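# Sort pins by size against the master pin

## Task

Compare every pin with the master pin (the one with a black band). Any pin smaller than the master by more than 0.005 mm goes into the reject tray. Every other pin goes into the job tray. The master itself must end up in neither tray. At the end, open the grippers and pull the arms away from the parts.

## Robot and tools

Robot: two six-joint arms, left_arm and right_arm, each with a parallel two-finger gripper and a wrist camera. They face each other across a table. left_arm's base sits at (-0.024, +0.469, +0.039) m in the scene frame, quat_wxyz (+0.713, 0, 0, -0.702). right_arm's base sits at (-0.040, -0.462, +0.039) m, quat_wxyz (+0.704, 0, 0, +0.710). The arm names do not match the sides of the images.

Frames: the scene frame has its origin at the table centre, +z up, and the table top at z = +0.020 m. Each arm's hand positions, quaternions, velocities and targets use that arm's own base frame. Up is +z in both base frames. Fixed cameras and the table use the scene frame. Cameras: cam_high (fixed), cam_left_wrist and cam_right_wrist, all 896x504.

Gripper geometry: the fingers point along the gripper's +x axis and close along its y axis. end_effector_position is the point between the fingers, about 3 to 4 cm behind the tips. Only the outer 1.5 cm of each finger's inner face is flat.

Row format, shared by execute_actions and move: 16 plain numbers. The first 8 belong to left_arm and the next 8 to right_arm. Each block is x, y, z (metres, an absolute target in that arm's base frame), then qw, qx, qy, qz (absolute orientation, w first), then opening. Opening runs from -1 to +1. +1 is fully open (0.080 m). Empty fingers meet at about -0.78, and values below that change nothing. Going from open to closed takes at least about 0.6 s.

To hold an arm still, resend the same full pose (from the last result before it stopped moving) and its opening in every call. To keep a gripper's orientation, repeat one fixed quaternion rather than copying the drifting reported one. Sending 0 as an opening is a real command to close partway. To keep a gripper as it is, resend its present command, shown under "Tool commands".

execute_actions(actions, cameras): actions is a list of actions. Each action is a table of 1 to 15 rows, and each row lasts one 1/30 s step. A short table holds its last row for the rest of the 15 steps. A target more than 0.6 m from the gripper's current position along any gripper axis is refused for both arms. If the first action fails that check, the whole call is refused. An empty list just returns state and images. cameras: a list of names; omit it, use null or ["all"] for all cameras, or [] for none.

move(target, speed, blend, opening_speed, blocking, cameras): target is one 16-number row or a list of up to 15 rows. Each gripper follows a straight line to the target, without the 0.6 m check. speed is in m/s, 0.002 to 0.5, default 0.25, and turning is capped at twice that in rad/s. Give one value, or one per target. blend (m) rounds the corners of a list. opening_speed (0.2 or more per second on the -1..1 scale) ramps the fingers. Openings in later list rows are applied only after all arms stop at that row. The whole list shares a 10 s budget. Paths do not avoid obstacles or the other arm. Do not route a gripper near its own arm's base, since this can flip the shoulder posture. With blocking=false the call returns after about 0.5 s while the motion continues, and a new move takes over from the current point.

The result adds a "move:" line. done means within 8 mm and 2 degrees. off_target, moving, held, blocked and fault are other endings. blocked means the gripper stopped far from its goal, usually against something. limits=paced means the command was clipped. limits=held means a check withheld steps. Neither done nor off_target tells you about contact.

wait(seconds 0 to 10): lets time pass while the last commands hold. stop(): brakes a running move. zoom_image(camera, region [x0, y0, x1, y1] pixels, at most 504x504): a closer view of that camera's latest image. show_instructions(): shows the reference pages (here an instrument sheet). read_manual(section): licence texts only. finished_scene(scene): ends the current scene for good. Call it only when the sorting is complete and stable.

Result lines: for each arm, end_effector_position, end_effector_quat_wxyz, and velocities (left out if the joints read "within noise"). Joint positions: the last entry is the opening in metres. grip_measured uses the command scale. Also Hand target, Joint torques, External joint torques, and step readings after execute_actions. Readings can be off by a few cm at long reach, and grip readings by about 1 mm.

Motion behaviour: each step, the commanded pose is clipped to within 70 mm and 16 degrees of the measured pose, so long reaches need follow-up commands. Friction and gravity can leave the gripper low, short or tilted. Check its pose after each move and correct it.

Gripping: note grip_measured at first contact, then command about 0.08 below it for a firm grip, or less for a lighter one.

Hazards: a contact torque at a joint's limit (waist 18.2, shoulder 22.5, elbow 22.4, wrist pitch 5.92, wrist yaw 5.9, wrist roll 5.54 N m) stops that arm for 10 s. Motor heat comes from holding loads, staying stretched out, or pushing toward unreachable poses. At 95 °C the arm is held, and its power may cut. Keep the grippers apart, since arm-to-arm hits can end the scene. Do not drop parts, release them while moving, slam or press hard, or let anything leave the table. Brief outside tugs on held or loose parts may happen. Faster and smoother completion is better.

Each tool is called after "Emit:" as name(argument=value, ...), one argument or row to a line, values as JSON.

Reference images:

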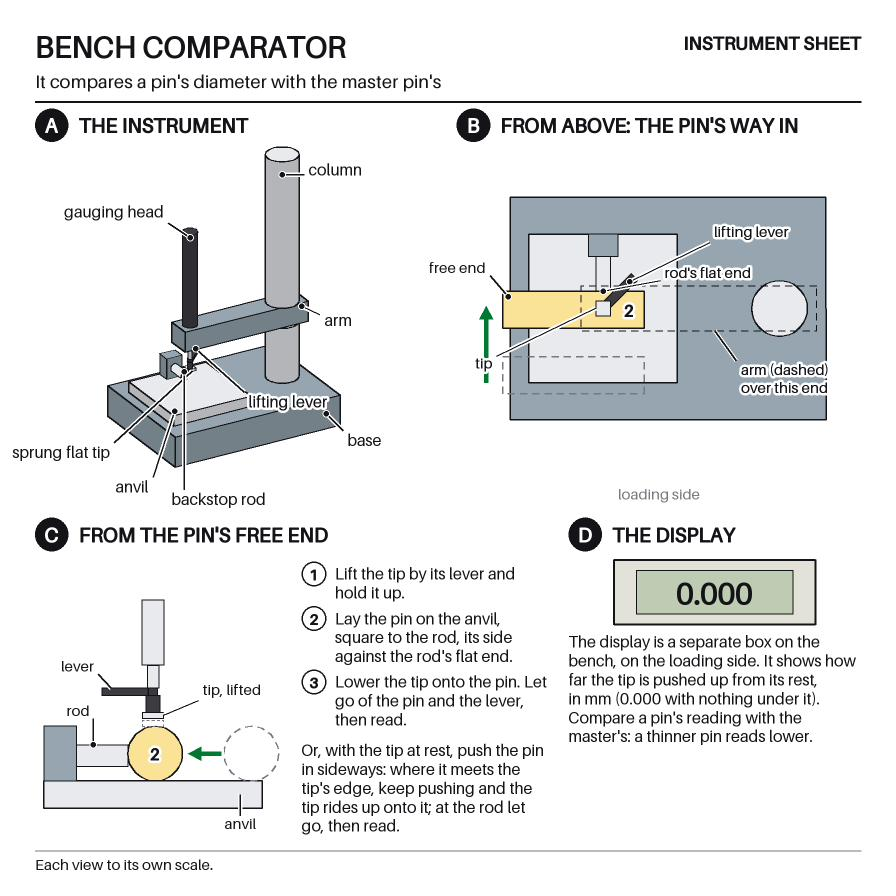

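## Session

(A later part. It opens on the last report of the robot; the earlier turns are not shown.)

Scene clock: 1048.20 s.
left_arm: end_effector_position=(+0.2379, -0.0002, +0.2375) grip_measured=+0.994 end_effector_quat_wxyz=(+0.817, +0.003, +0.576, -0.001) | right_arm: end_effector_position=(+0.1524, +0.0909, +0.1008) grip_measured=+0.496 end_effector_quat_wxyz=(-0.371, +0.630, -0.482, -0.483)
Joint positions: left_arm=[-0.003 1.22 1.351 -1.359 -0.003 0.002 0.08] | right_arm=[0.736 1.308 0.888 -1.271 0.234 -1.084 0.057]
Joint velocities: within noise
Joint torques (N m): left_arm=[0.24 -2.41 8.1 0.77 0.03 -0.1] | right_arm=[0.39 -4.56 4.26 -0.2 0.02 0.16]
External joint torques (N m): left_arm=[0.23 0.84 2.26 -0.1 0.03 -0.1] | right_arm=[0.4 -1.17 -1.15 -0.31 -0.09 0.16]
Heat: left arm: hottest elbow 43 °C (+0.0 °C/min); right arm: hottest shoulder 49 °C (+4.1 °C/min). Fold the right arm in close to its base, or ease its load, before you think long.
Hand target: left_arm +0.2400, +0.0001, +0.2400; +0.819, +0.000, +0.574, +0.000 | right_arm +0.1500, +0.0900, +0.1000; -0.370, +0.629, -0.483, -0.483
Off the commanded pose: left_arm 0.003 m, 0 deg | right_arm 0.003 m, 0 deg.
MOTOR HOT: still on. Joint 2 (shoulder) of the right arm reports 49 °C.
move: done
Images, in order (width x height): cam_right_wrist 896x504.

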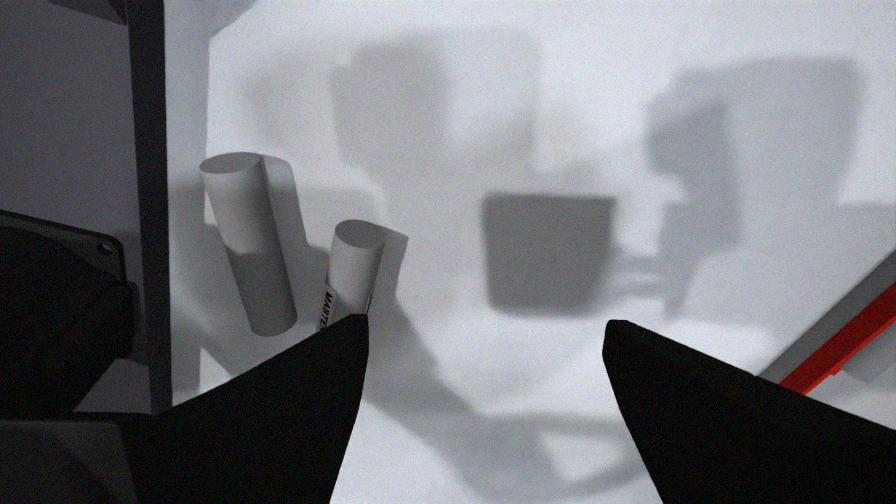

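Emit:
zoom_image(
  camera="cam_right_wrist",
  region=[180, 120, 480, 350],
)

Emit:
execute_actions(
  actions=[],
)

Scaled by 1.680 from the camera's 896x504 image, which has a finer 1280x720 frame.

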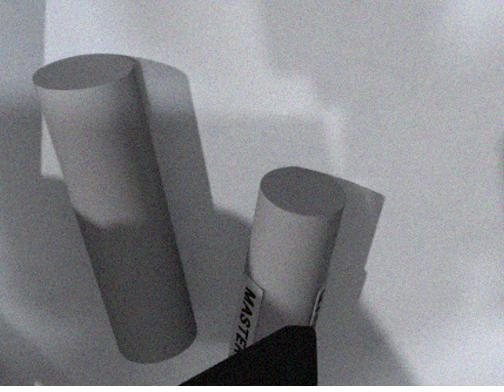

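Scene clock: 1064.30 s.
left_arm: end_effector_position=(+0.2379, -0.0002, +0.2375) grip_measured=+0.994 end_effector_quat_wxyz=(+0.817, +0.003, +0.576, -0.001) | right_arm: end_effector_position=(+0.1524, +0.0909, +0.1008) grip_measured=+0.497 end_effector_quat_wxyz=(-0.371, +0.630, -0.482, -0.483)
Joint positions: left_arm=[-0.003 1.22 1.351 -1.359 -0.003 0.002 0.08] | right_arm=[0.736 1.308 0.888 -1.271 0.234 -1.084 0.057]
Joint velocities: within noise
Joint torques (N m): left_arm=[0.24 -2.41 8.09 0.78 0.06 -0.11] | right_arm=[0.37 -4.54 4.22 -0.21 0.04 0.16]
External joint torques (N m): left_arm=[0.26 0.84 2.26 -0.1 0.05 -0.11] | right_arm=[0.37 -1.11 -1.23 -0.33 -0.07 0.16]
Heat: left arm: hottest elbow 43 °C (+0.0 °C/min); right arm: hottest shoulder 46 °C (-1.0 °C/min).
Hand target: left_arm +0.2400, +0.0001, +0.2400; +0.819, +0.000, +0.574, +0.000 | right_arm +0.1501, +0.0900, +0.1000; -0.371, +0.629, -0.483, -0.483
Tool commands: left_gripper/opening=+0.994 right_gripper/opening=+0.5
Off the commanded pose: left_arm 0.003 m, 0 deg | right_arm 0.003 m, 0 deg.
MOTOR HOT: cleared for the motors of the right arm.

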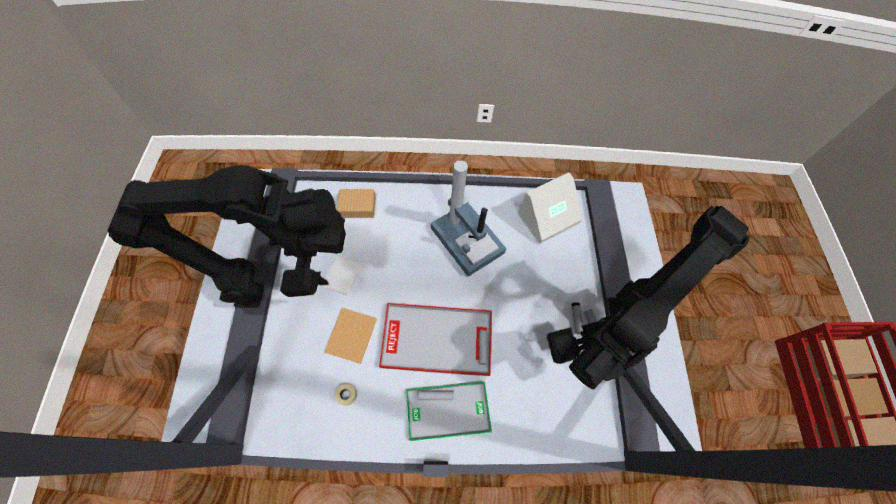

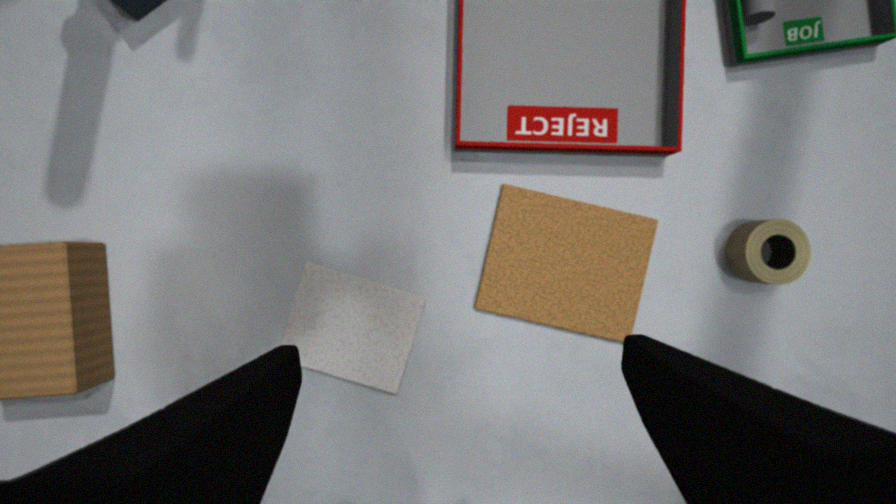

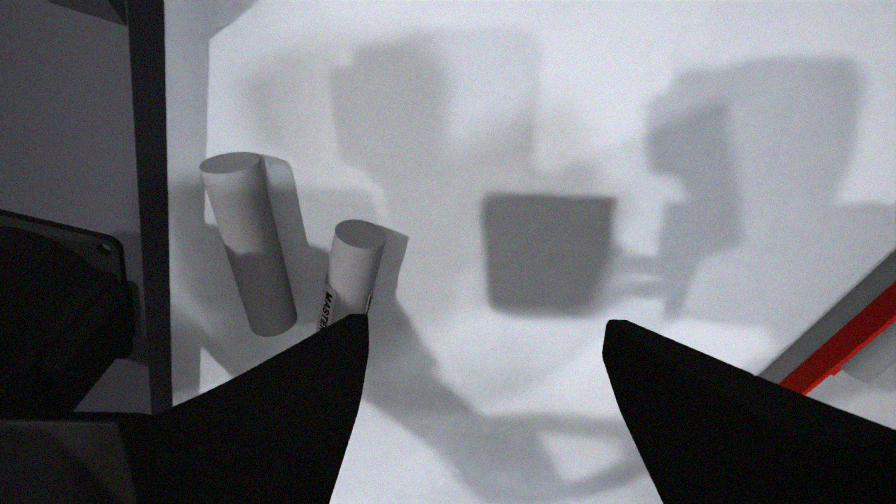

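Emit:
move(
  target=[0.24,0.0,0.24,0.819,0,0.574,0,0.994,0.20,0.0,0.25,0.808,0,0.59,0,0.5],
  cameras=["cam_high","cam_right_wrist"],
  speed=0.3,
)

Emit:
zoom_image(
  camera="cam_right_wrist",
  region=[250, 200, 750, 504],
)

Scene clock: 1081.60 s.
left_arm: end_effector_position=(+0.2379, -0.0002, +0.2375) grip_measured=+0.994 end_effector_quat_wxyz=(+0.817, +0.003, +0.576, -0.001) | right_arm: end_effector_position=(+0.1988, +0.0004, +0.2486) grip_measured=+0.497 end_effector_quat_wxyz=(+0.807, -0.004, +0.590, +0.002)
Joint positions: left_arm=[-0.003 1.22 1.351 -1.359 -0.003 0.002 0.08] | right_arm=[0.003 1.131 1.361 -1.492 0.002 -0.006 0.057]
Joint velocities: within noise
Joint torques (N m): left_arm=[0.22 -2.4 8.07 0.78 0.04 -0.09] | right_arm=[-0.33 -1.97 6.6 0.46 -0.09 0.17]
External joint torques (N m): left_arm=[0.2 0.87 2.22 -0.1 0.05 -0.09] | right_arm=[-0.32 0.36 0.98 -0.4 -0.09 0.17]
Heat: left arm: hottest elbow 43 °C (+0.0 °C/min); right arm: hottest shoulder 43 °C (-7.0 °C/min).
Hand target: left_arm +0.2400, +0.0001, +0.2400; +0.819, +0.000, +0.574, +0.000 | right_arm +0.2000, +0.0000, +0.2500; +0.808, +0.000, +0.590, +0.000
Off the commanded pose: left_arm 0.003 m, 0 deg | right_arm 0.002 m, 1 deg.
move: done
Images, in order (width x height): cam_high 896x504, cam_right_wrist 896x504.

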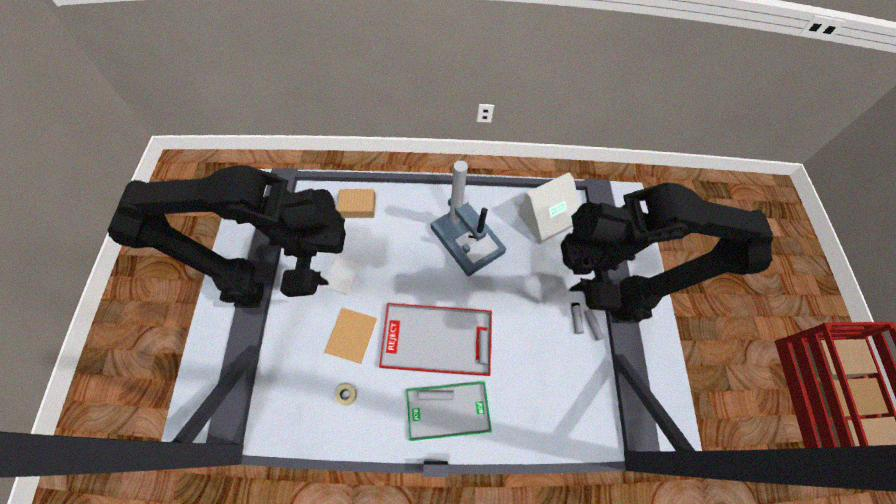

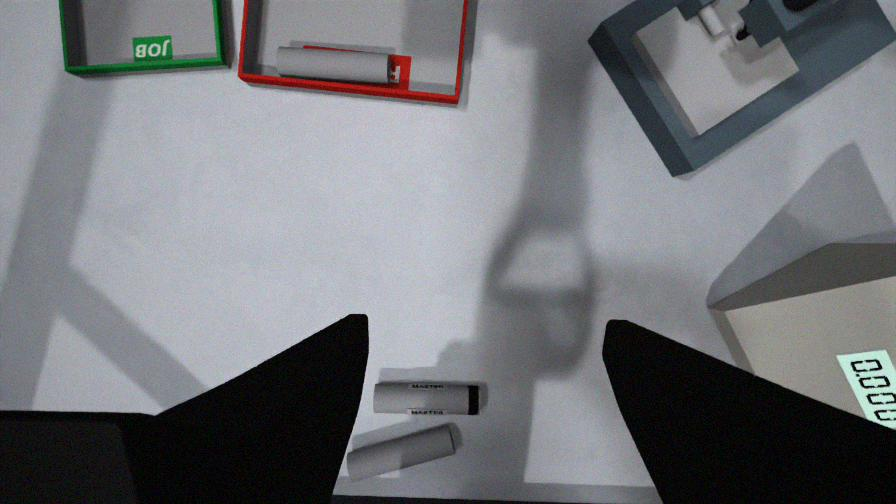

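Scaled by 1.008 from the camera's 896x504 image, which has a finer 1280x720 frame.

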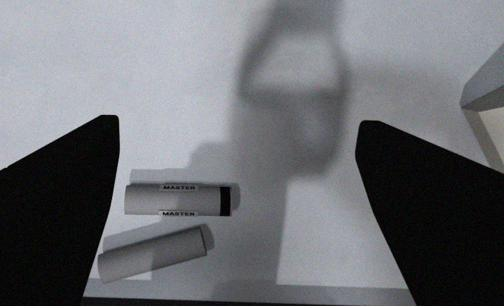

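Emit:
move(
  target=[0.24,0.0,0.24,0.819,0,0.574,0,0.994,0.092,0.014,0.075,0.7071,0,0.7071,0,0.6],
  cameras=["cam_high","cam_right_wrist"],
  speed=0.15,
)

Scene clock: 1224.07 s.
left_arm: end_effector_position=(+0.2379, -0.0002, +0.2375) grip_measured=+0.994 end_effector_quat_wxyz=(+0.817, +0.003, +0.576, -0.001) | right_arm: end_effector_position=(+0.0936, +0.0135, +0.0769) grip_measured=+0.597 end_effector_quat_wxyz=(+0.708, -0.001, +0.706, +0.000)
Joint positions: left_arm=[-0.003 1.22 1.351 -1.359 -0.003 0.002 0.08] | right_arm=[0.147 0.83 0.577 -1.316 0.002 0.145 0.062]
Joint velocities: within noise
Joint torques (N m): left_arm=[0.24 -2.43 8.07 0.77 0.04 -0.11] | right_arm=[0.4 -1.22 4.53 0.22 -0.09 0.18]
External joint torques (N m): left_arm=[0.26 0.78 2.27 -0.11 0.04 -0.11] | right_arm=[0.41 -0.68 -1.24 -0.15 -0.1 0.18]
Heat: left arm: hottest elbow 44 °C (+0.0 °C/min); right arm: hottest elbow 38 °C (+0.0 °C/min).
Hand target: left_arm +0.2400, +0.0001, +0.2400; +0.819, +0.000, +0.574, +0.000 | right_arm +0.0921, +0.0140, +0.0751; +0.707, +0.000, +0.707, +0.000
Off the commanded pose: left_arm 0.003 m, 0 deg | right_arm 0.003 m, 0 deg.
move: done
Images, in order (width x height): cam_high 896x504, cam_right_wrist 896x504.

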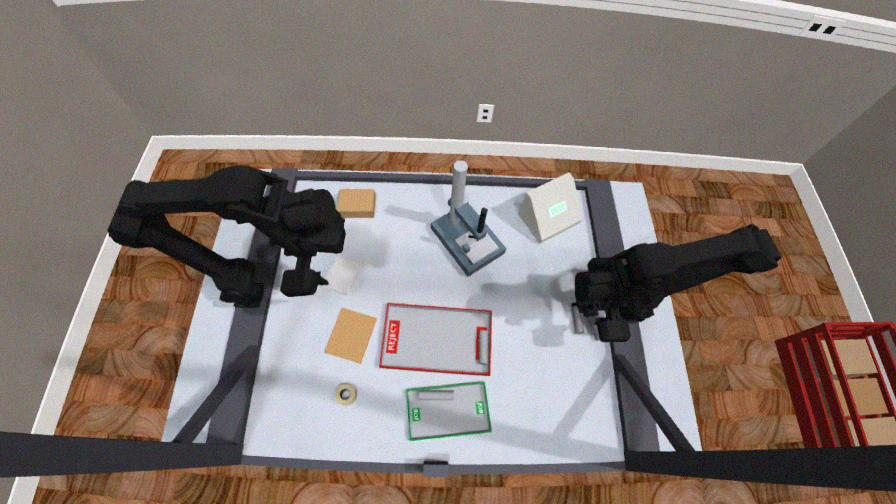

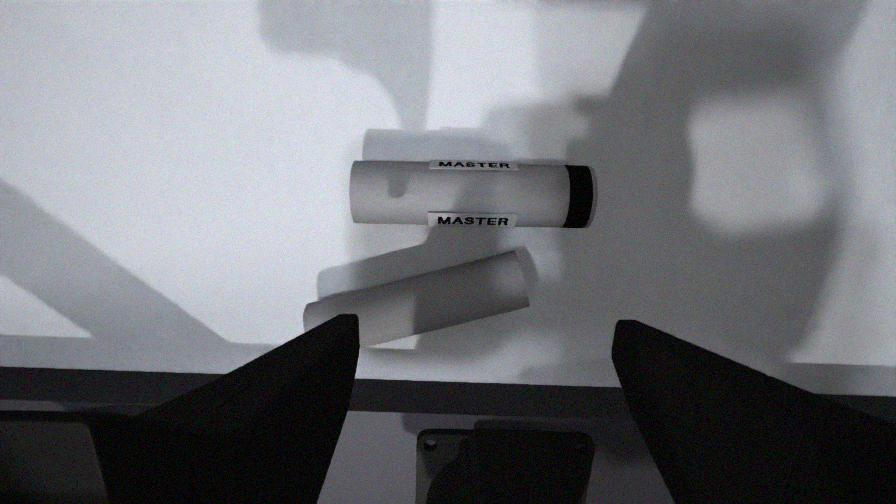

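Emit:
move(
  target=[0.24,0.0,0.24,0.819,0,0.574,0,0.994,0.0905,0.0145,0.021,0.7071,0,0.7071,0,0.55],
  cameras=["cam_right_wrist"],
  speed=0.08,
)

Scene clock: 1252.57 s.
left_arm: end_effector_position=(+0.2379, -0.0002, +0.2375) grip_measured=+0.994 end_effector_quat_wxyz=(+0.817, +0.003, +0.576, -0.001) | right_arm: end_effector_position=(+0.0928, +0.0143, +0.0234) grip_measured=+0.553 end_effector_quat_wxyz=(+0.711, -0.001, +0.703, +0.001)
Joint positions: left_arm=[-0.003 1.22 1.351 -1.359 -0.003 0.002 0.08] | right_arm=[0.155 0.857 0.37 -1.074 0.002 0.153 0.06]
Joint velocities: within noise
Joint torques (N m): left_arm=[0.23 -2.44 8.1 0.77 0.05 -0.1] | right_arm=[0.37 -0.39 4.4 0.22 -0.07 0.18]
External joint torques (N m): left_arm=[0.23 0.78 2.26 -0.12 0.05 -0.1] | right_arm=[0.36 0.19 -1.26 -0.16 -0.07 0.18]
Heat: left arm: hottest elbow 44 °C (+0.0 °C/min); right arm: hottest elbow 35 °C (-3.0 °C/min).
Hand target: left_arm +0.2400, +0.0001, +0.2400; +0.819, +0.000, +0.574, +0.000 | right_arm +0.0904, +0.0145, +0.0210; +0.707, +0.000, +0.707, +0.000
Off the commanded pose: left_arm 0.003 m, 0 deg | right_arm 0.003 m, 1 deg.
move: done
Images, in order (width x height): cam_right_wrist 896x504.

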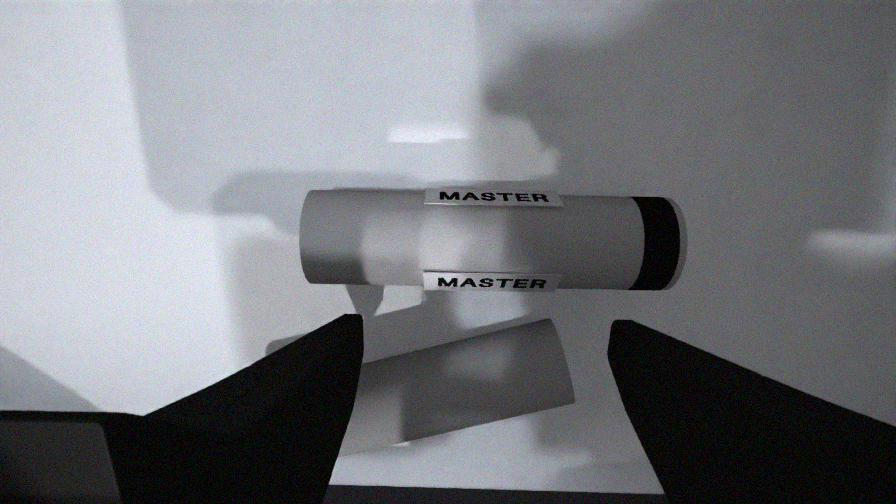

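Emit:
move(
  target=[
    [0.24,0.0,0.24,0.819,0,0.574,0,0.994,0.185,0.0145,0.021,0.7071,0,0.7071,0,0.55],
  ],
  cameras=["cam_high","cam_right_wrist"],
  speed=0.05,
)

Scene clock: 1261.87 s.
left_arm: end_effector_position=(+0.2379, -0.0002, +0.2375) grip_measured=+0.994 end_effector_quat_wxyz=(+0.817, +0.003, +0.576, -0.001) | right_arm: end_effector_position=(+0.1826, +0.0147, +0.0205) grip_measured=+0.553 end_effector_quat_wxyz=(+0.706, +0.000, +0.708, -0.001)
Joint positions: left_arm=[-0.003 1.22 1.351 -1.359 -0.003 0.002 0.08] | right_arm=[0.082 1.354 0.606 -0.825 0.002 0.083 0.06]
Joint velocities: within noise
Joint torques (N m): left_arm=[0.28 -2.45 8.09 0.79 0.05 -0.11] | right_arm=[-0.31 -3 5.79 0.18 -0.06 -0.16]
External joint torques (N m): left_arm=[0.28 0.77 2.25 -0.11 0.05 -0.11] | right_arm=[-0.33 0.42 0.73 -0.15 -0.06 -0.16]
Heat: left arm: hottest elbow 44 °C (+0.0 °C/min); right arm: hottest elbow 35 °C (-3.0 °C/min).
Hand target: left_arm +0.2400, +0.0001, +0.2400; +0.819, +0.000, +0.574, +0.000 | right_arm +0.1850, +0.0145, +0.0210; +0.707, +0.000, +0.707, +0.000
Off the commanded pose: left_arm 0.003 m, 0 deg | right_arm 0.002 m, 0 deg.
move: done
Images, in order (width x height): cam_high 896x504, cam_right_wrist 896x504.

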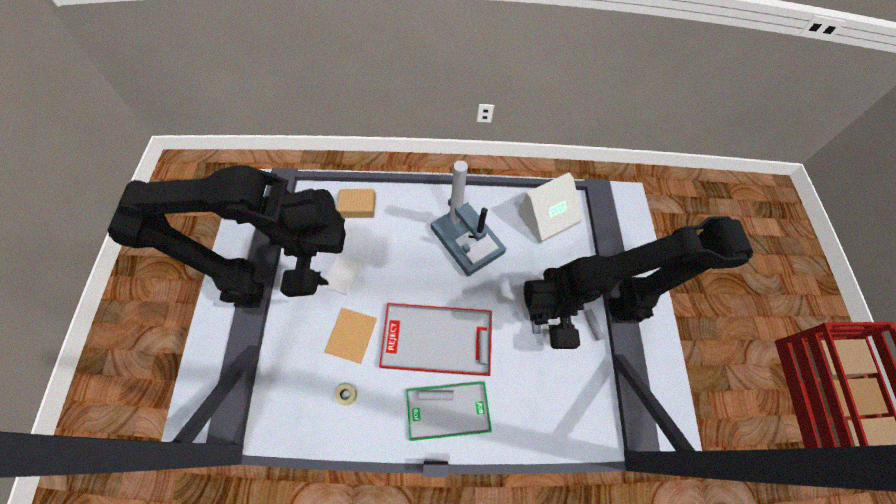

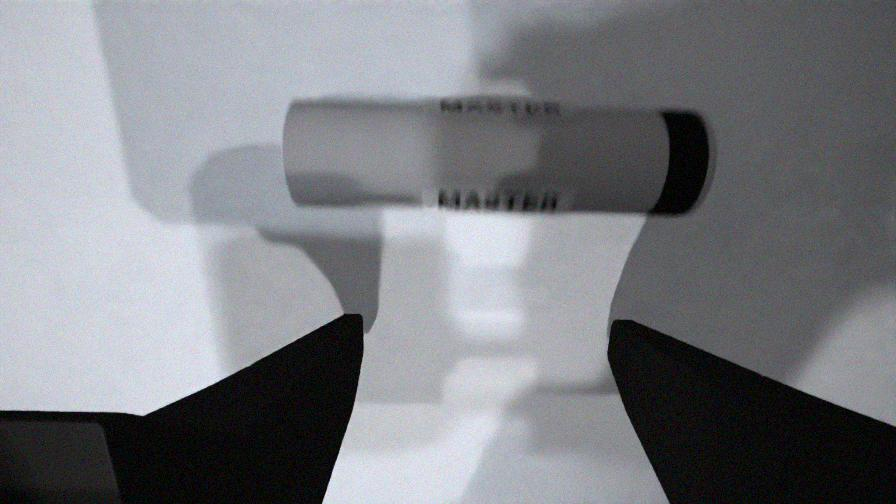

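Emit:
wait(
  seconds=1,
  cameras=["cam_high","cam_right_wrist"],
)

Scene clock: 1267.90 s.
left_arm: end_effector_position=(+0.2379, -0.0002, +0.2375) grip_measured=+0.994 end_effector_quat_wxyz=(+0.817, +0.003, +0.576, -0.001) | right_arm: end_effector_position=(+0.1827, +0.0147, +0.0205) grip_measured=+0.553 end_effector_quat_wxyz=(+0.707, +0.000, +0.708, -0.001)
Joint positions: left_arm=[-0.003 1.22 1.351 -1.359 -0.003 0.002 0.08] | right_arm=[0.082 1.354 0.606 -0.825 0.002 0.083 0.06]
Joint velocities: within noise
Joint torques (N m): left_arm=[0.23 -2.38 8.09 0.78 0.06 -0.12] | right_arm=[-0.34 -3.01 5.82 0.19 -0.09 -0.15]
External joint torques (N m): left_arm=[0.24 0.8 2.29 -0.1 0.06 -0.12] | right_arm=[-0.32 0.42 0.72 -0.17 -0.09 -0.15]
Heat: left arm: hottest elbow 44 °C (+0.0 °C/min); right arm: hottest elbow 35 °C (-3.0 °C/min).
Hand target: left_arm +0.2400, +0.0001, +0.2400; +0.819, +0.000, +0.574, +0.000 | right_arm +0.1850, +0.0145, +0.0210; +0.707, +0.000, +0.707, +0.000
Tool commands: left_gripper/opening=+0.994 right_gripper/opening=+0.55
Off the commanded pose: left_arm 0.003 m, 0 deg | right_arm 0.002 m, 0 deg.
wait: 1.00 s; at rest from the start
Images, in order (width x height): cam_high 896x504, cam_right_wrist 896x504.

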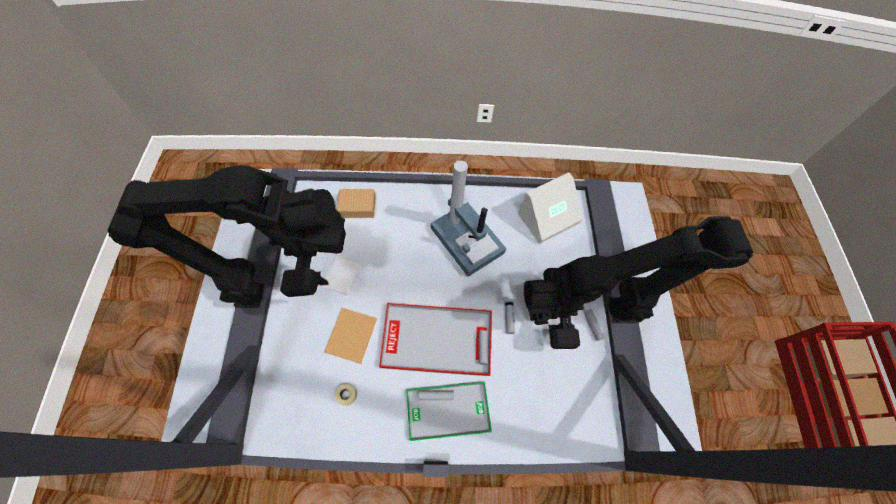

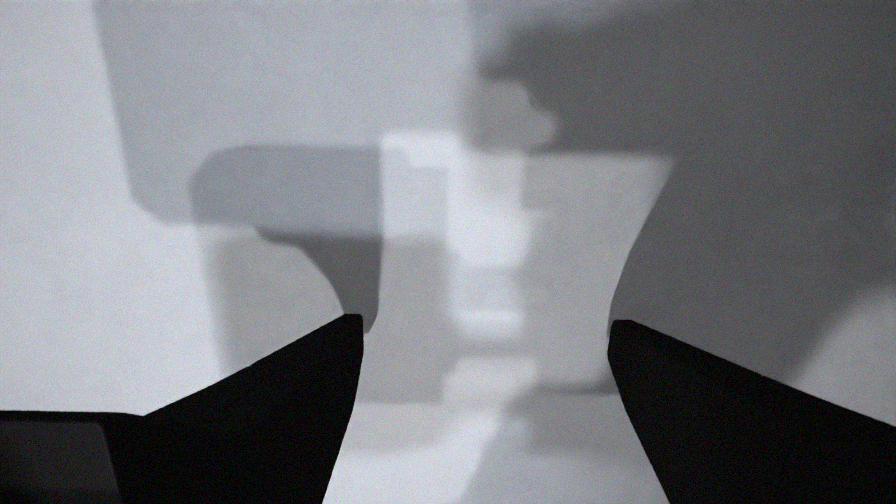

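Emit:
move(
  target=[
    [0.24,0.0,0.24,0.819,0,0.574,0,0.994,0.17,0.0145,0.09,0.7071,0,0.7071,0,0.55],
    [0.24,0.0,0.24,0.819,0,0.574,0,0.994,0.068,0.033,0.08,0.5334,-0.1021,0.8372,0.0650,0.55],
  ],
  cameras=["cam_right_wrist"],
  speed=0.15,
)

Scene clock: 1293.73 s.
left_arm: end_effector_position=(+0.2379, -0.0002, +0.2375) grip_measured=+0.994 end_effector_quat_wxyz=(+0.817, +0.003, +0.576, -0.001) | right_arm: end_effector_position=(+0.0707, +0.0333, +0.0814) grip_measured=+0.553 end_effector_quat_wxyz=(+0.540, -0.102, +0.833, +0.067)
Joint positions: left_arm=[-0.003 1.22 1.351 -1.359 -0.003 0.002 0.08] | right_arm=[0.352 1.198 0.682 -1.473 -0.045 0.098 0.06]
Joint velocities: within noise
Joint torques (N m): left_arm=[0.23 -2.43 8.05 0.78 0.06 -0.11] | right_arm=[0.33 -1.69 3.66 -0.65 -0.13 0.16]
External joint torques (N m): left_arm=[0.22 0.79 2.22 -0.11 0.06 -0.11] | right_arm=[0.33 0.34 -1.15 -0.26 -0.11 0.16]
Heat: left arm: hottest elbow 44 °C (+0.0 °C/min); right arm: hottest elbow 36 °C (-1.0 °C/min).
Hand target: left_arm +0.2400, +0.0001, +0.2400; +0.819, +0.000, +0.574, +0.000 | right_arm +0.0680, +0.0330, +0.0801; +0.533, -0.102, +0.837, +0.065
Off the commanded pose: left_arm 0.003 m, 0 deg | right_arm 0.003 m, 1 deg.
move: done
Images, in order (width x height): cam_right_wrist 896x504.

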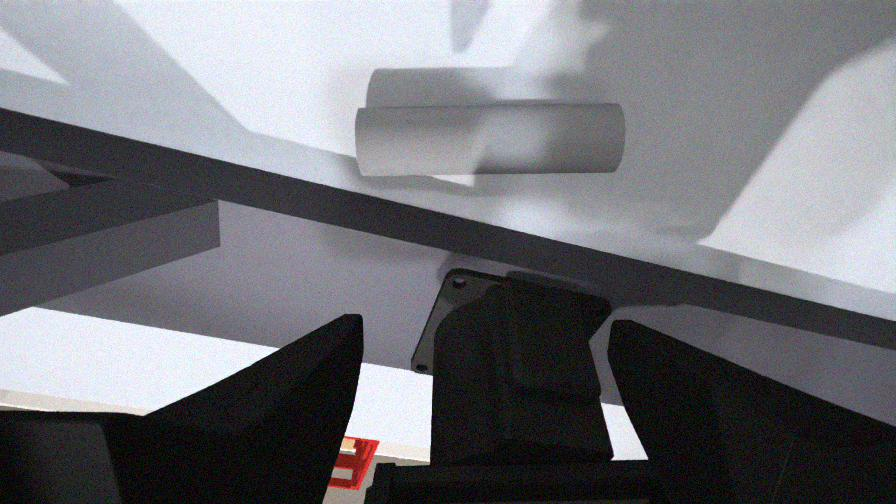

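Emit:
move(
  target=[
    [0.24,0.0,0.24,0.819,0,0.574,0,0.994,0.0592,0.0292,0.06,0.5334,-0.1021,0.8372,0.0650,0.55],
    [0.24,0.0,0.24,0.819,0,0.574,0,0.994,0.0592,0.0292,0.0165,0.5334,-0.1021,0.8372,0.0650,0.55],
  ],
  cameras=["cam_right_wrist"],
  speed=0.07,
  blend=[0.01,0],
)

Scene clock: 1317.73 s.
left_arm: end_effector_position=(+0.2379, -0.0002, +0.2375) grip_measured=+0.994 end_effector_quat_wxyz=(+0.817, +0.003, +0.576, -0.001) | right_arm: end_effector_position=(+0.0655, +0.0314, +0.0722) grip_measured=+0.553 end_effector_quat_wxyz=(+0.535, -0.103, +0.836, +0.066)
Joint positions: left_arm=[-0.003 1.22 1.351 -1.359 -0.003 0.002 0.08] | right_arm=[0.353 1.198 0.639 -1.443 -0.045 0.098 0.06]
Joint velocities: within noise
Joint torques (N m): left_arm=[0.23 -2.38 8.09 0.78 0.03 -0.1] | right_arm=[0.03 -2.21 4.94 -0.62 -0.05 0.01]
External joint torques (N m): left_arm=[0.22 0.88 2.23 -0.11 0.04 -0.1] | right_arm=[0.05 -0.3 0.23 -0.22 -0.02 0.01]
Heat: left arm: hottest elbow 44 °C (+0.0 °C/min); right arm: hottest elbow 35 °C (+0.0 °C/min).
Hand target: left_arm +0.2400, +0.0001, +0.2400; +0.819, +0.000, +0.574, +0.000 | right_arm +0.0662, +0.0317, +0.0728; +0.536, -0.103, +0.836, +0.066
Off the commanded pose: left_arm 0.003 m, 0 deg | right_arm 0.056 m, 0 deg.
move: held (right_arm; a check stopped the path); path passed 0 of 2 targets; limits=held
pose unreachable (right arm): on one or more control steps of this call, first in action 0 (counted from 0), this arm could not follow its commanded pose, so it was not sent that pose on those steps. It may still have moved: this result reports where it is.
cause: moving toward the commanded pose would bring two parts of the arm too close to each other (its gripper and another part of the arm, with joints 3 (elbow) to 6 (wrist roll) between them).
Images, in order (width x height): cam_right_wrist 896x504.

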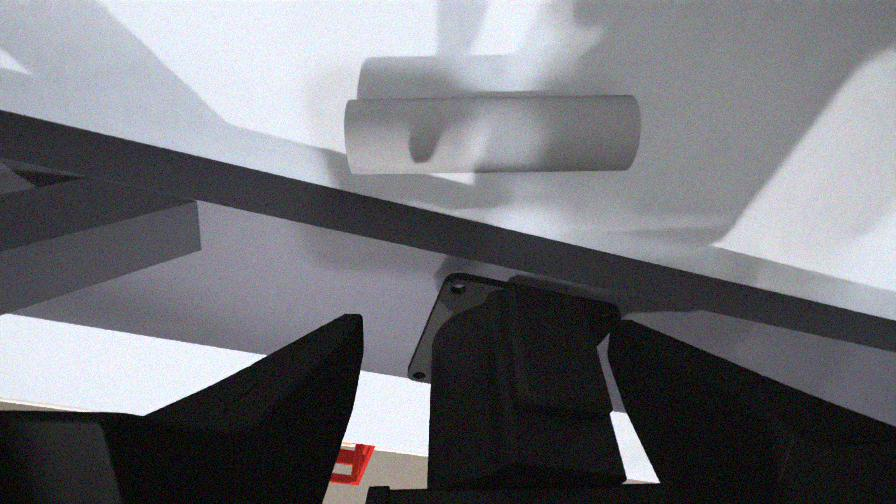

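Emit:
move(
  target=[
    [0.24,0.0,0.24,0.819,0,0.574,0,0.994,0.10,0.05,0.13,0.4964,-0.3227,0.7792,0.2056,-0.3],
    [0.24,0.0,0.24,0.819,0,0.574,0,0.994,0.055,0.12,0.10,0.3265,-0.6272,0.6272,0.3265,-0.75],
    [0.24,0.0,0.24,0.819,0,0.574,0,0.994,0.043,0.085,0.07,0.3265,-0.6272,0.6272,0.3265,-0.75],
  ],
  cameras=["cam_high","cam_right_wrist"],
  speed=0.15,
  blend=[0.02,0.02,0],
)

Scene clock: 1354.83 s.
left_arm: end_effector_position=(+0.2379, -0.0002, +0.2375) grip_measured=+0.994 end_effector_quat_wxyz=(+0.817, +0.003, +0.576, -0.001) | right_arm: end_effector_position=(+0.0468, +0.0887, +0.0763) grip_measured=-0.747 end_effector_quat_wxyz=(-0.342, +0.619, -0.625, -0.330)
Joint positions: left_arm=[-0.003 1.22 1.351 -1.359 -0.003 0.002 0.08] | right_arm=[1.304 1.438 0.764 -1.462 0.145 -0.206 0.001]
Joint velocities: within noise
Joint torques (N m): left_arm=[0.24 -2.38 8.12 0.78 0.04 -0.11] | right_arm=[1.93 -1.08 1.12 0.17 -0.1 0.09]
External joint torques (N m): left_arm=[0.24 0.8 2.33 -0.1 0.05 -0.11] | right_arm=[1.93 2.2 -3.15 0.8 -0.17 0.09]
Heat: left arm: hottest elbow 44 °C (+0.0 °C/min); right arm: hottest elbow 34 °C (-1.0 °C/min).
Hand target: left_arm +0.2400, +0.0001, +0.2400; +0.819, +0.000, +0.574, +0.000 | right_arm +0.0432, +0.0847, +0.0704; -0.327, +0.627, -0.627, -0.326
Off the commanded pose: left_arm 0.003 m, 0 deg | right_arm 0.008 m, 2 deg.
move: done; blend cut to 0 m at target 2; target 2's new opening was sent with right_arm's hand 0.010 m and 3 deg from that target
Images, in order (width x height): cam_high 896x504, cam_right_wrist 896x504.

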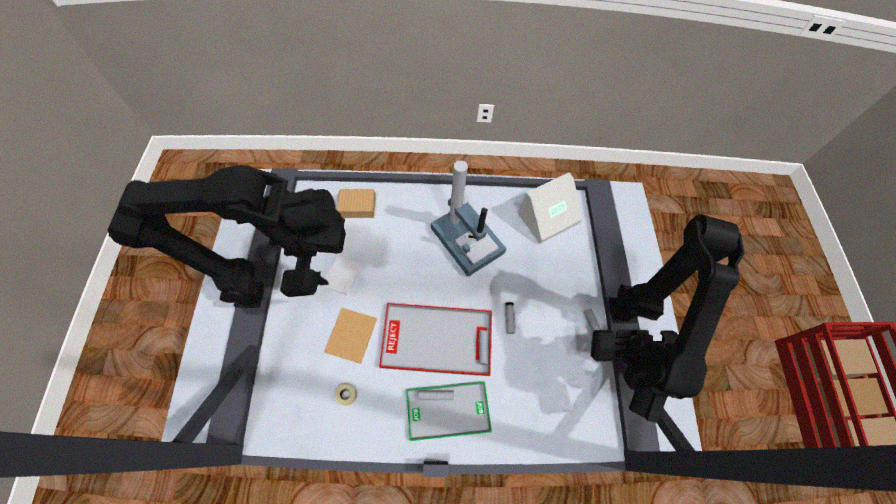

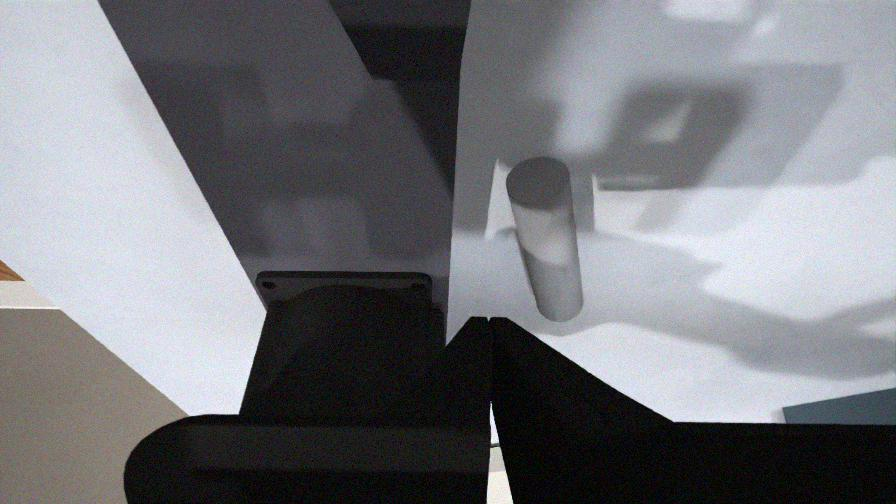

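Emit:
zoom_image(
  camera="cam_high",
  region=[540, 200, 760, 440],
)

Scaled by 2.100 from the camera's 896x504 image, which has a finer 1280x720 frame.

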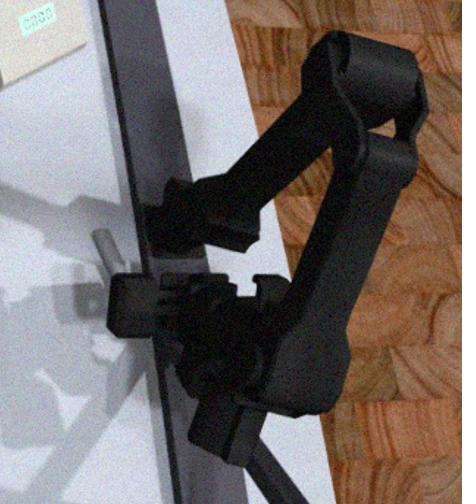

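Emit:
move(
  target=[
    [0.24,0.0,0.24,0.819,0,0.574,0,0.994,0.09,0.10,0.11,0.3378,-0.6385,0.5851,0.3687,0.2],
    [0.24,0.0,0.24,0.819,0,0.574,0,0.994,0.075,0.070,0.075,0.3378,-0.6385,0.5851,0.3687,0.2],
  ],
  cameras=["cam_high","cam_right_wrist"],
  speed=0.12,
  blend=[0.02,0],
)

Scene clock: 1389.47 s.
left_arm: end_effector_position=(+0.2379, -0.0002, +0.2375) grip_measured=+0.994 end_effector_quat_wxyz=(+0.817, +0.003, +0.576, -0.001) | right_arm: end_effector_position=(+0.0788, +0.0798, +0.0854) grip_measured=+0.197 end_effector_quat_wxyz=(-0.338, +0.638, -0.586, -0.368)
Joint positions: left_arm=[-0.003 1.22 1.351 -1.359 -0.003 0.002 0.08] | right_arm=[1.133 1.358 0.772 -1.451 0.252 -0.461 0.044]
Joint velocities: within noise
Joint torques (N m): left_arm=[0.28 -2.44 8.09 0.77 0.05 -0.11] | right_arm=[-0.01 -3.07 5.2 -0.68 0.13 0]
External joint torques (N m): left_arm=[0.26 0.77 2.23 -0.14 0.06 -0.11] | right_arm=[0.02 -0.06 0.56 -0.22 0.01 0]
Heat: left arm: hottest elbow 44 °C (+0.0 °C/min); right arm: hottest elbow 33 °C (-1.0 °C/min).
Hand target: left_arm +0.2400, +0.0001, +0.2400; +0.819, +0.000, +0.574, +0.000 | right_arm +0.0794, +0.0811, +0.0863; -0.339, +0.638, -0.586, -0.368
Off the commanded pose: left_arm 0.003 m, 0 deg | right_arm 0.015 m, 0 deg.
move: held (right_arm; a check stopped the path); limits=held
pose unreachable (right arm): on one or more control steps of this call, first in action 0 (counted from 0), this arm could not follow its commanded pose, so it was not sent that pose on those steps. It may still have moved: this result reports where it is.
cause: moving toward the commanded pose would bring two parts of the arm too close to each other (joints 3 (elbow) to 6 (wrist roll) lie between them).
Images, in order (width x height): cam_high 896x504, cam_right_wrist 896x504.

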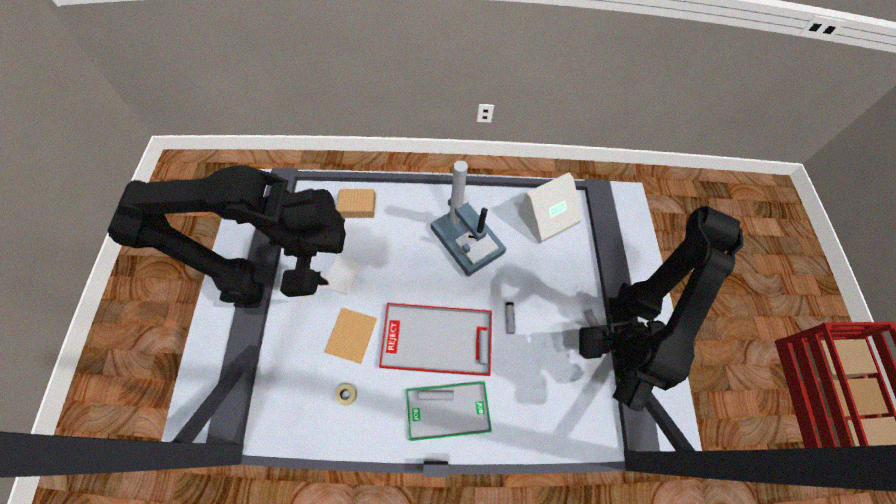

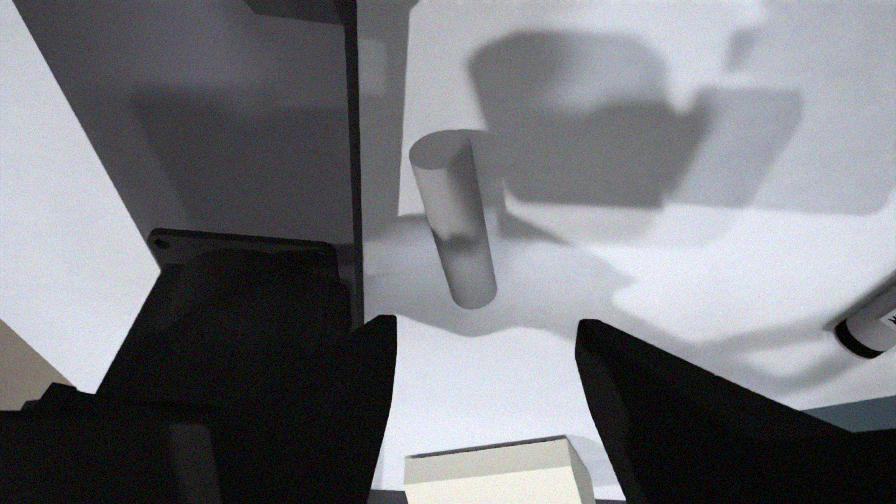

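Emit:
move(
  target=[
    [0.24,0.0,0.24,0.819,0,0.574,0,0.994,0.12,0.06,0.11,0.4964,-0.3227,0.7792,0.2056,0.55],
    [0.24,0.0,0.24,0.819,0,0.574,0,0.994,0.088,0.0335,0.07,0.4352,-0.1088,0.8922,0.0530,0.55],
  ],
  cameras=["cam_right_wrist"],
  speed=0.15,
  blend=[0.01,0],
)

Scene clock: 1438.70 s.
left_arm: end_effector_position=(+0.2379, -0.0002, +0.2375) grip_measured=+0.994 end_effector_quat_wxyz=(+0.817, +0.003, +0.576, -0.001) | right_arm: end_effector_position=(+0.0901, +0.0342, +0.0714) grip_measured=+0.547 end_effector_quat_wxyz=(+0.441, -0.112, +0.889, +0.057)
Joint positions: left_arm=[-0.003 1.22 1.351 -1.359 -0.003 0.002 0.08] | right_arm=[0.307 1.522 0.777 -1.474 -0.035 0.043 0.06]
Joint velocities: within noise
Joint torques (N m): left_arm=[0.25 -2.4 8.12 0.78 0.05 -0.11] | right_arm=[-0.35 -3.13 2.82 -0.78 -0.12 0.16]
External joint torques (N m): left_arm=[0.25 0.78 2.31 -0.11 0.05 -0.11] | right_arm=[-0.36 0.5 -1.2 -0.03 -0.09 0.16]
Heat: left arm: hottest elbow 44 °C (+0.0 °C/min); right arm: hottest elbow 35 °C (+2.0 °C/min).
Hand target: left_arm +0.2400, +0.0001, +0.2400; +0.819, +0.000, +0.574, +0.000 | right_arm +0.0880, +0.0335, +0.0700; +0.435, -0.109, +0.892, +0.053
Off the commanded pose: left_arm 0.003 m, 0 deg | right_arm 0.003 m, 1 deg.
move: done
Images, in order (width x height): cam_right_wrist 896x504.

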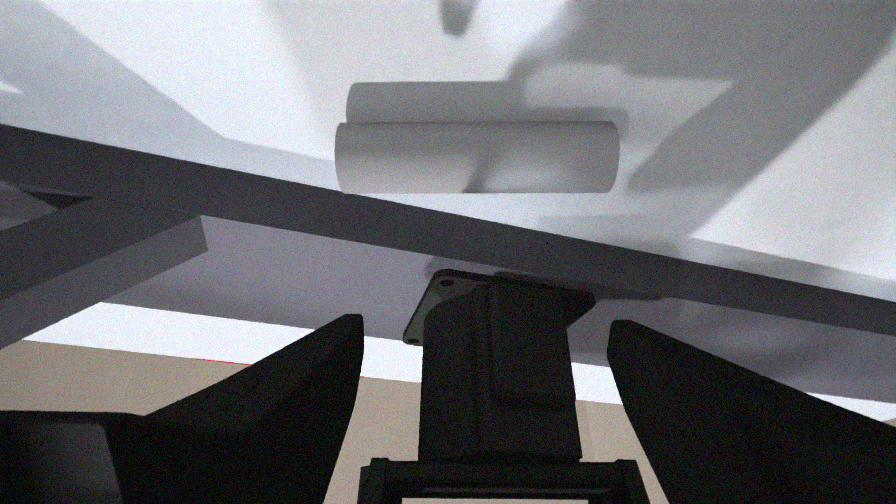

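Emit:
move(
  target=[
    [0.24,0.0,0.24,0.819,0,0.574,0,0.994,0.066,0.029,0.040,0.4352,-0.1088,0.8922,0.0530,0.55],
    [0.24,0.0,0.24,0.819,0,0.574,0,0.994,0.0625,0.0283,0.0165,0.4352,-0.1088,0.8922,0.0530,0.55],
  ],
  cameras=["cam_right_wrist"],
  speed=0.08,
  blend=[0.005,0],
)

Scene clock: 1460.17 s.
left_arm: end_effector_position=(+0.2379, -0.0002, +0.2375) grip_measured=+0.994 end_effector_quat_wxyz=(+0.817, +0.003, +0.576, -0.001) | right_arm: end_effector_position=(+0.0695, +0.0299, +0.0175) grip_measured=+0.547 end_effector_quat_wxyz=(+0.449, -0.107, +0.886, +0.055)
Joint positions: left_arm=[-0.003 1.22 1.351 -1.359 -0.003 0.002 0.08] | right_arm=[0.316 1.576 0.575 -1.201 -0.045 0.059 0.06]
Joint velocities: within noise
Joint torques (N m): left_arm=[0.21 -2.43 8.08 0.79 0.05 -0.1] | right_arm=[0.41 -2.4 0.83 -1.12 -0.11 0.08]
External joint torques (N m): left_arm=[0.22 0.8 2.25 -0.1 0.05 -0.1] | right_arm=[0.4 0.89 -2.42 -0.41 -0.08 0.09]
Heat: left arm: hottest elbow 44 °C (+0.0 °C/min); right arm: hottest elbow 34 °C (+0.0 °C/min).
Hand target: left_arm +0.2400, +0.0001, +0.2400; +0.819, +0.000, +0.574, +0.000 | right_arm +0.0626, +0.0282, +0.0167; +0.435, -0.109, +0.892, +0.053
Off the commanded pose: left_arm 0.003 m, 0 deg | right_arm 0.007 m, 2 deg.
move: done
Images, in order (width x height): cam_right_wrist 896x504.

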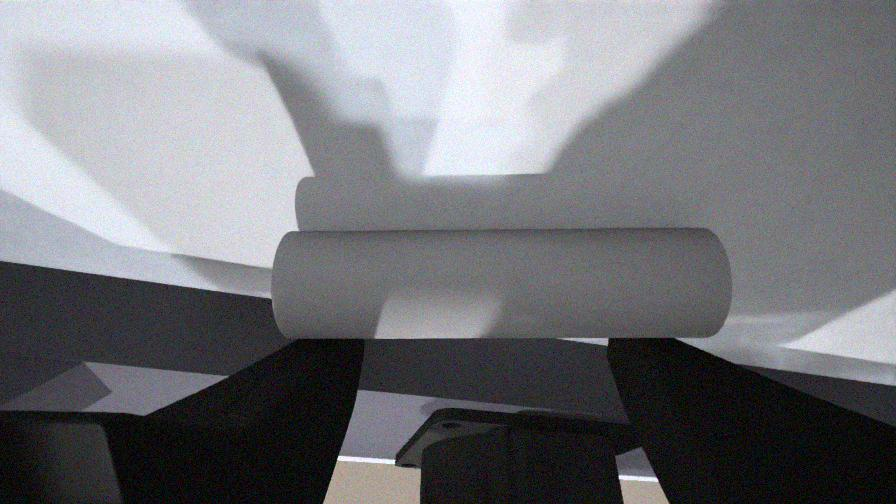

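Emit:
move(
  target=[
    [0.24,0.0,0.24,0.819,0,0.574,0,0.994,0.115,0.042,0.020,0.4964,-0.1088,0.8500,0.0530,0.55],
    [0.24,0.0,0.24,0.819,0,0.574,0,0.994,0.15,0.050,0.026,0.5334,-0.1021,0.8372,0.0650,0.55],
  ],
  cameras=["cam_high","cam_right_wrist"],
  speed=0.05,
  blend=[0.01,0],
)

Scene clock: 1472.60 s.
left_arm: end_effector_position=(+0.2379, -0.0002, +0.2375) grip_measured=+0.994 end_effector_quat_wxyz=(+0.817, +0.003, +0.576, -0.001) | right_arm: end_effector_position=(+0.1471, +0.0499, +0.0270) grip_measured=+0.547 end_effector_quat_wxyz=(+0.533, -0.102, +0.838, +0.064)
Joint positions: left_arm=[-0.003 1.22 1.351 -1.359 -0.003 0.002 0.08] | right_arm=[0.303 1.644 0.805 -1.169 -0.025 0.057 0.06]
Joint velocities: within noise
Joint torques (N m): left_arm=[0.23 -2.41 8.1 0.78 0.04 -0.12] | right_arm=[-0.37 -3.91 4.72 -0.23 0.01 -0.16]
External joint torques (N m): left_arm=[0.24 0.77 2.3 -0.1 0.04 -0.12] | right_arm=[-0.37 0.71 0.63 0.17 0.02 -0.16]
Heat: left arm: hottest elbow 45 °C (+1.0 °C/min); right arm: hottest elbow 33 °C (-1.0 °C/min).
Hand target: left_arm +0.2400, +0.0001, +0.2400; +0.819, +0.000, +0.574, +0.000 | right_arm +0.1501, +0.0500, +0.0260; +0.534, -0.102, +0.837, +0.065
Off the commanded pose: left_arm 0.003 m, 0 deg | right_arm 0.003 m, 0 deg.
move: done
Images, in order (width x height): cam_high 896x504, cam_right_wrist 896x504.

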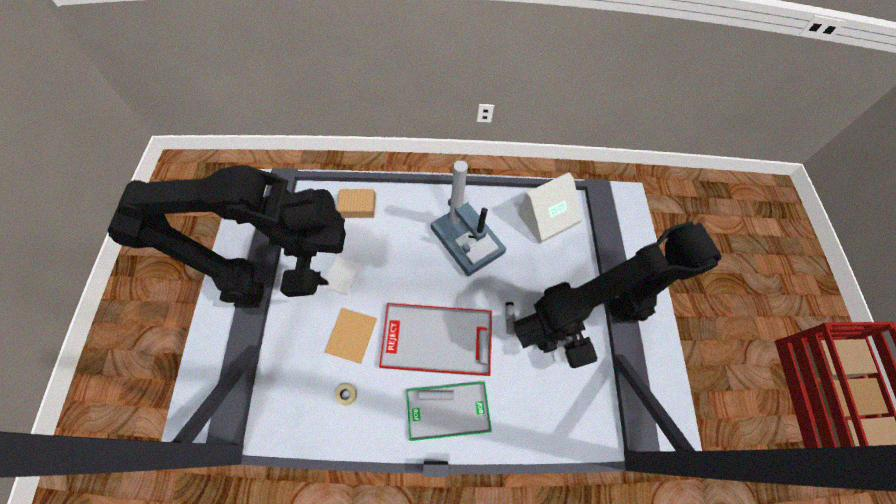

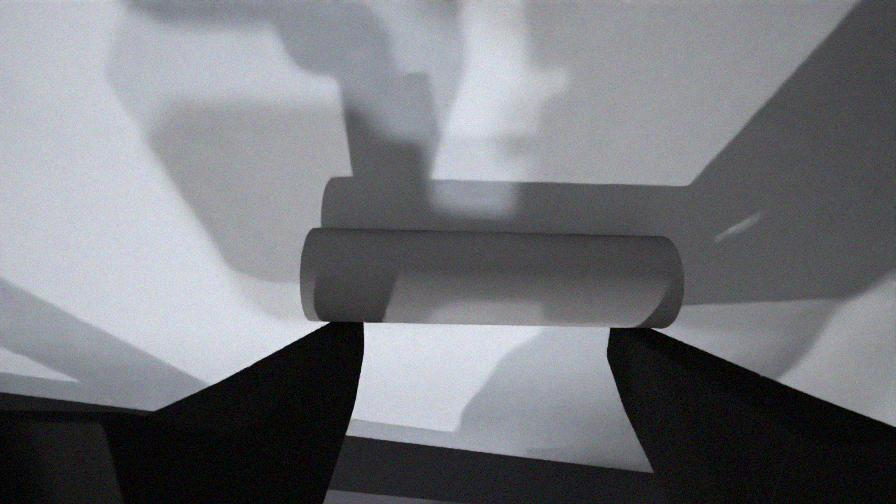

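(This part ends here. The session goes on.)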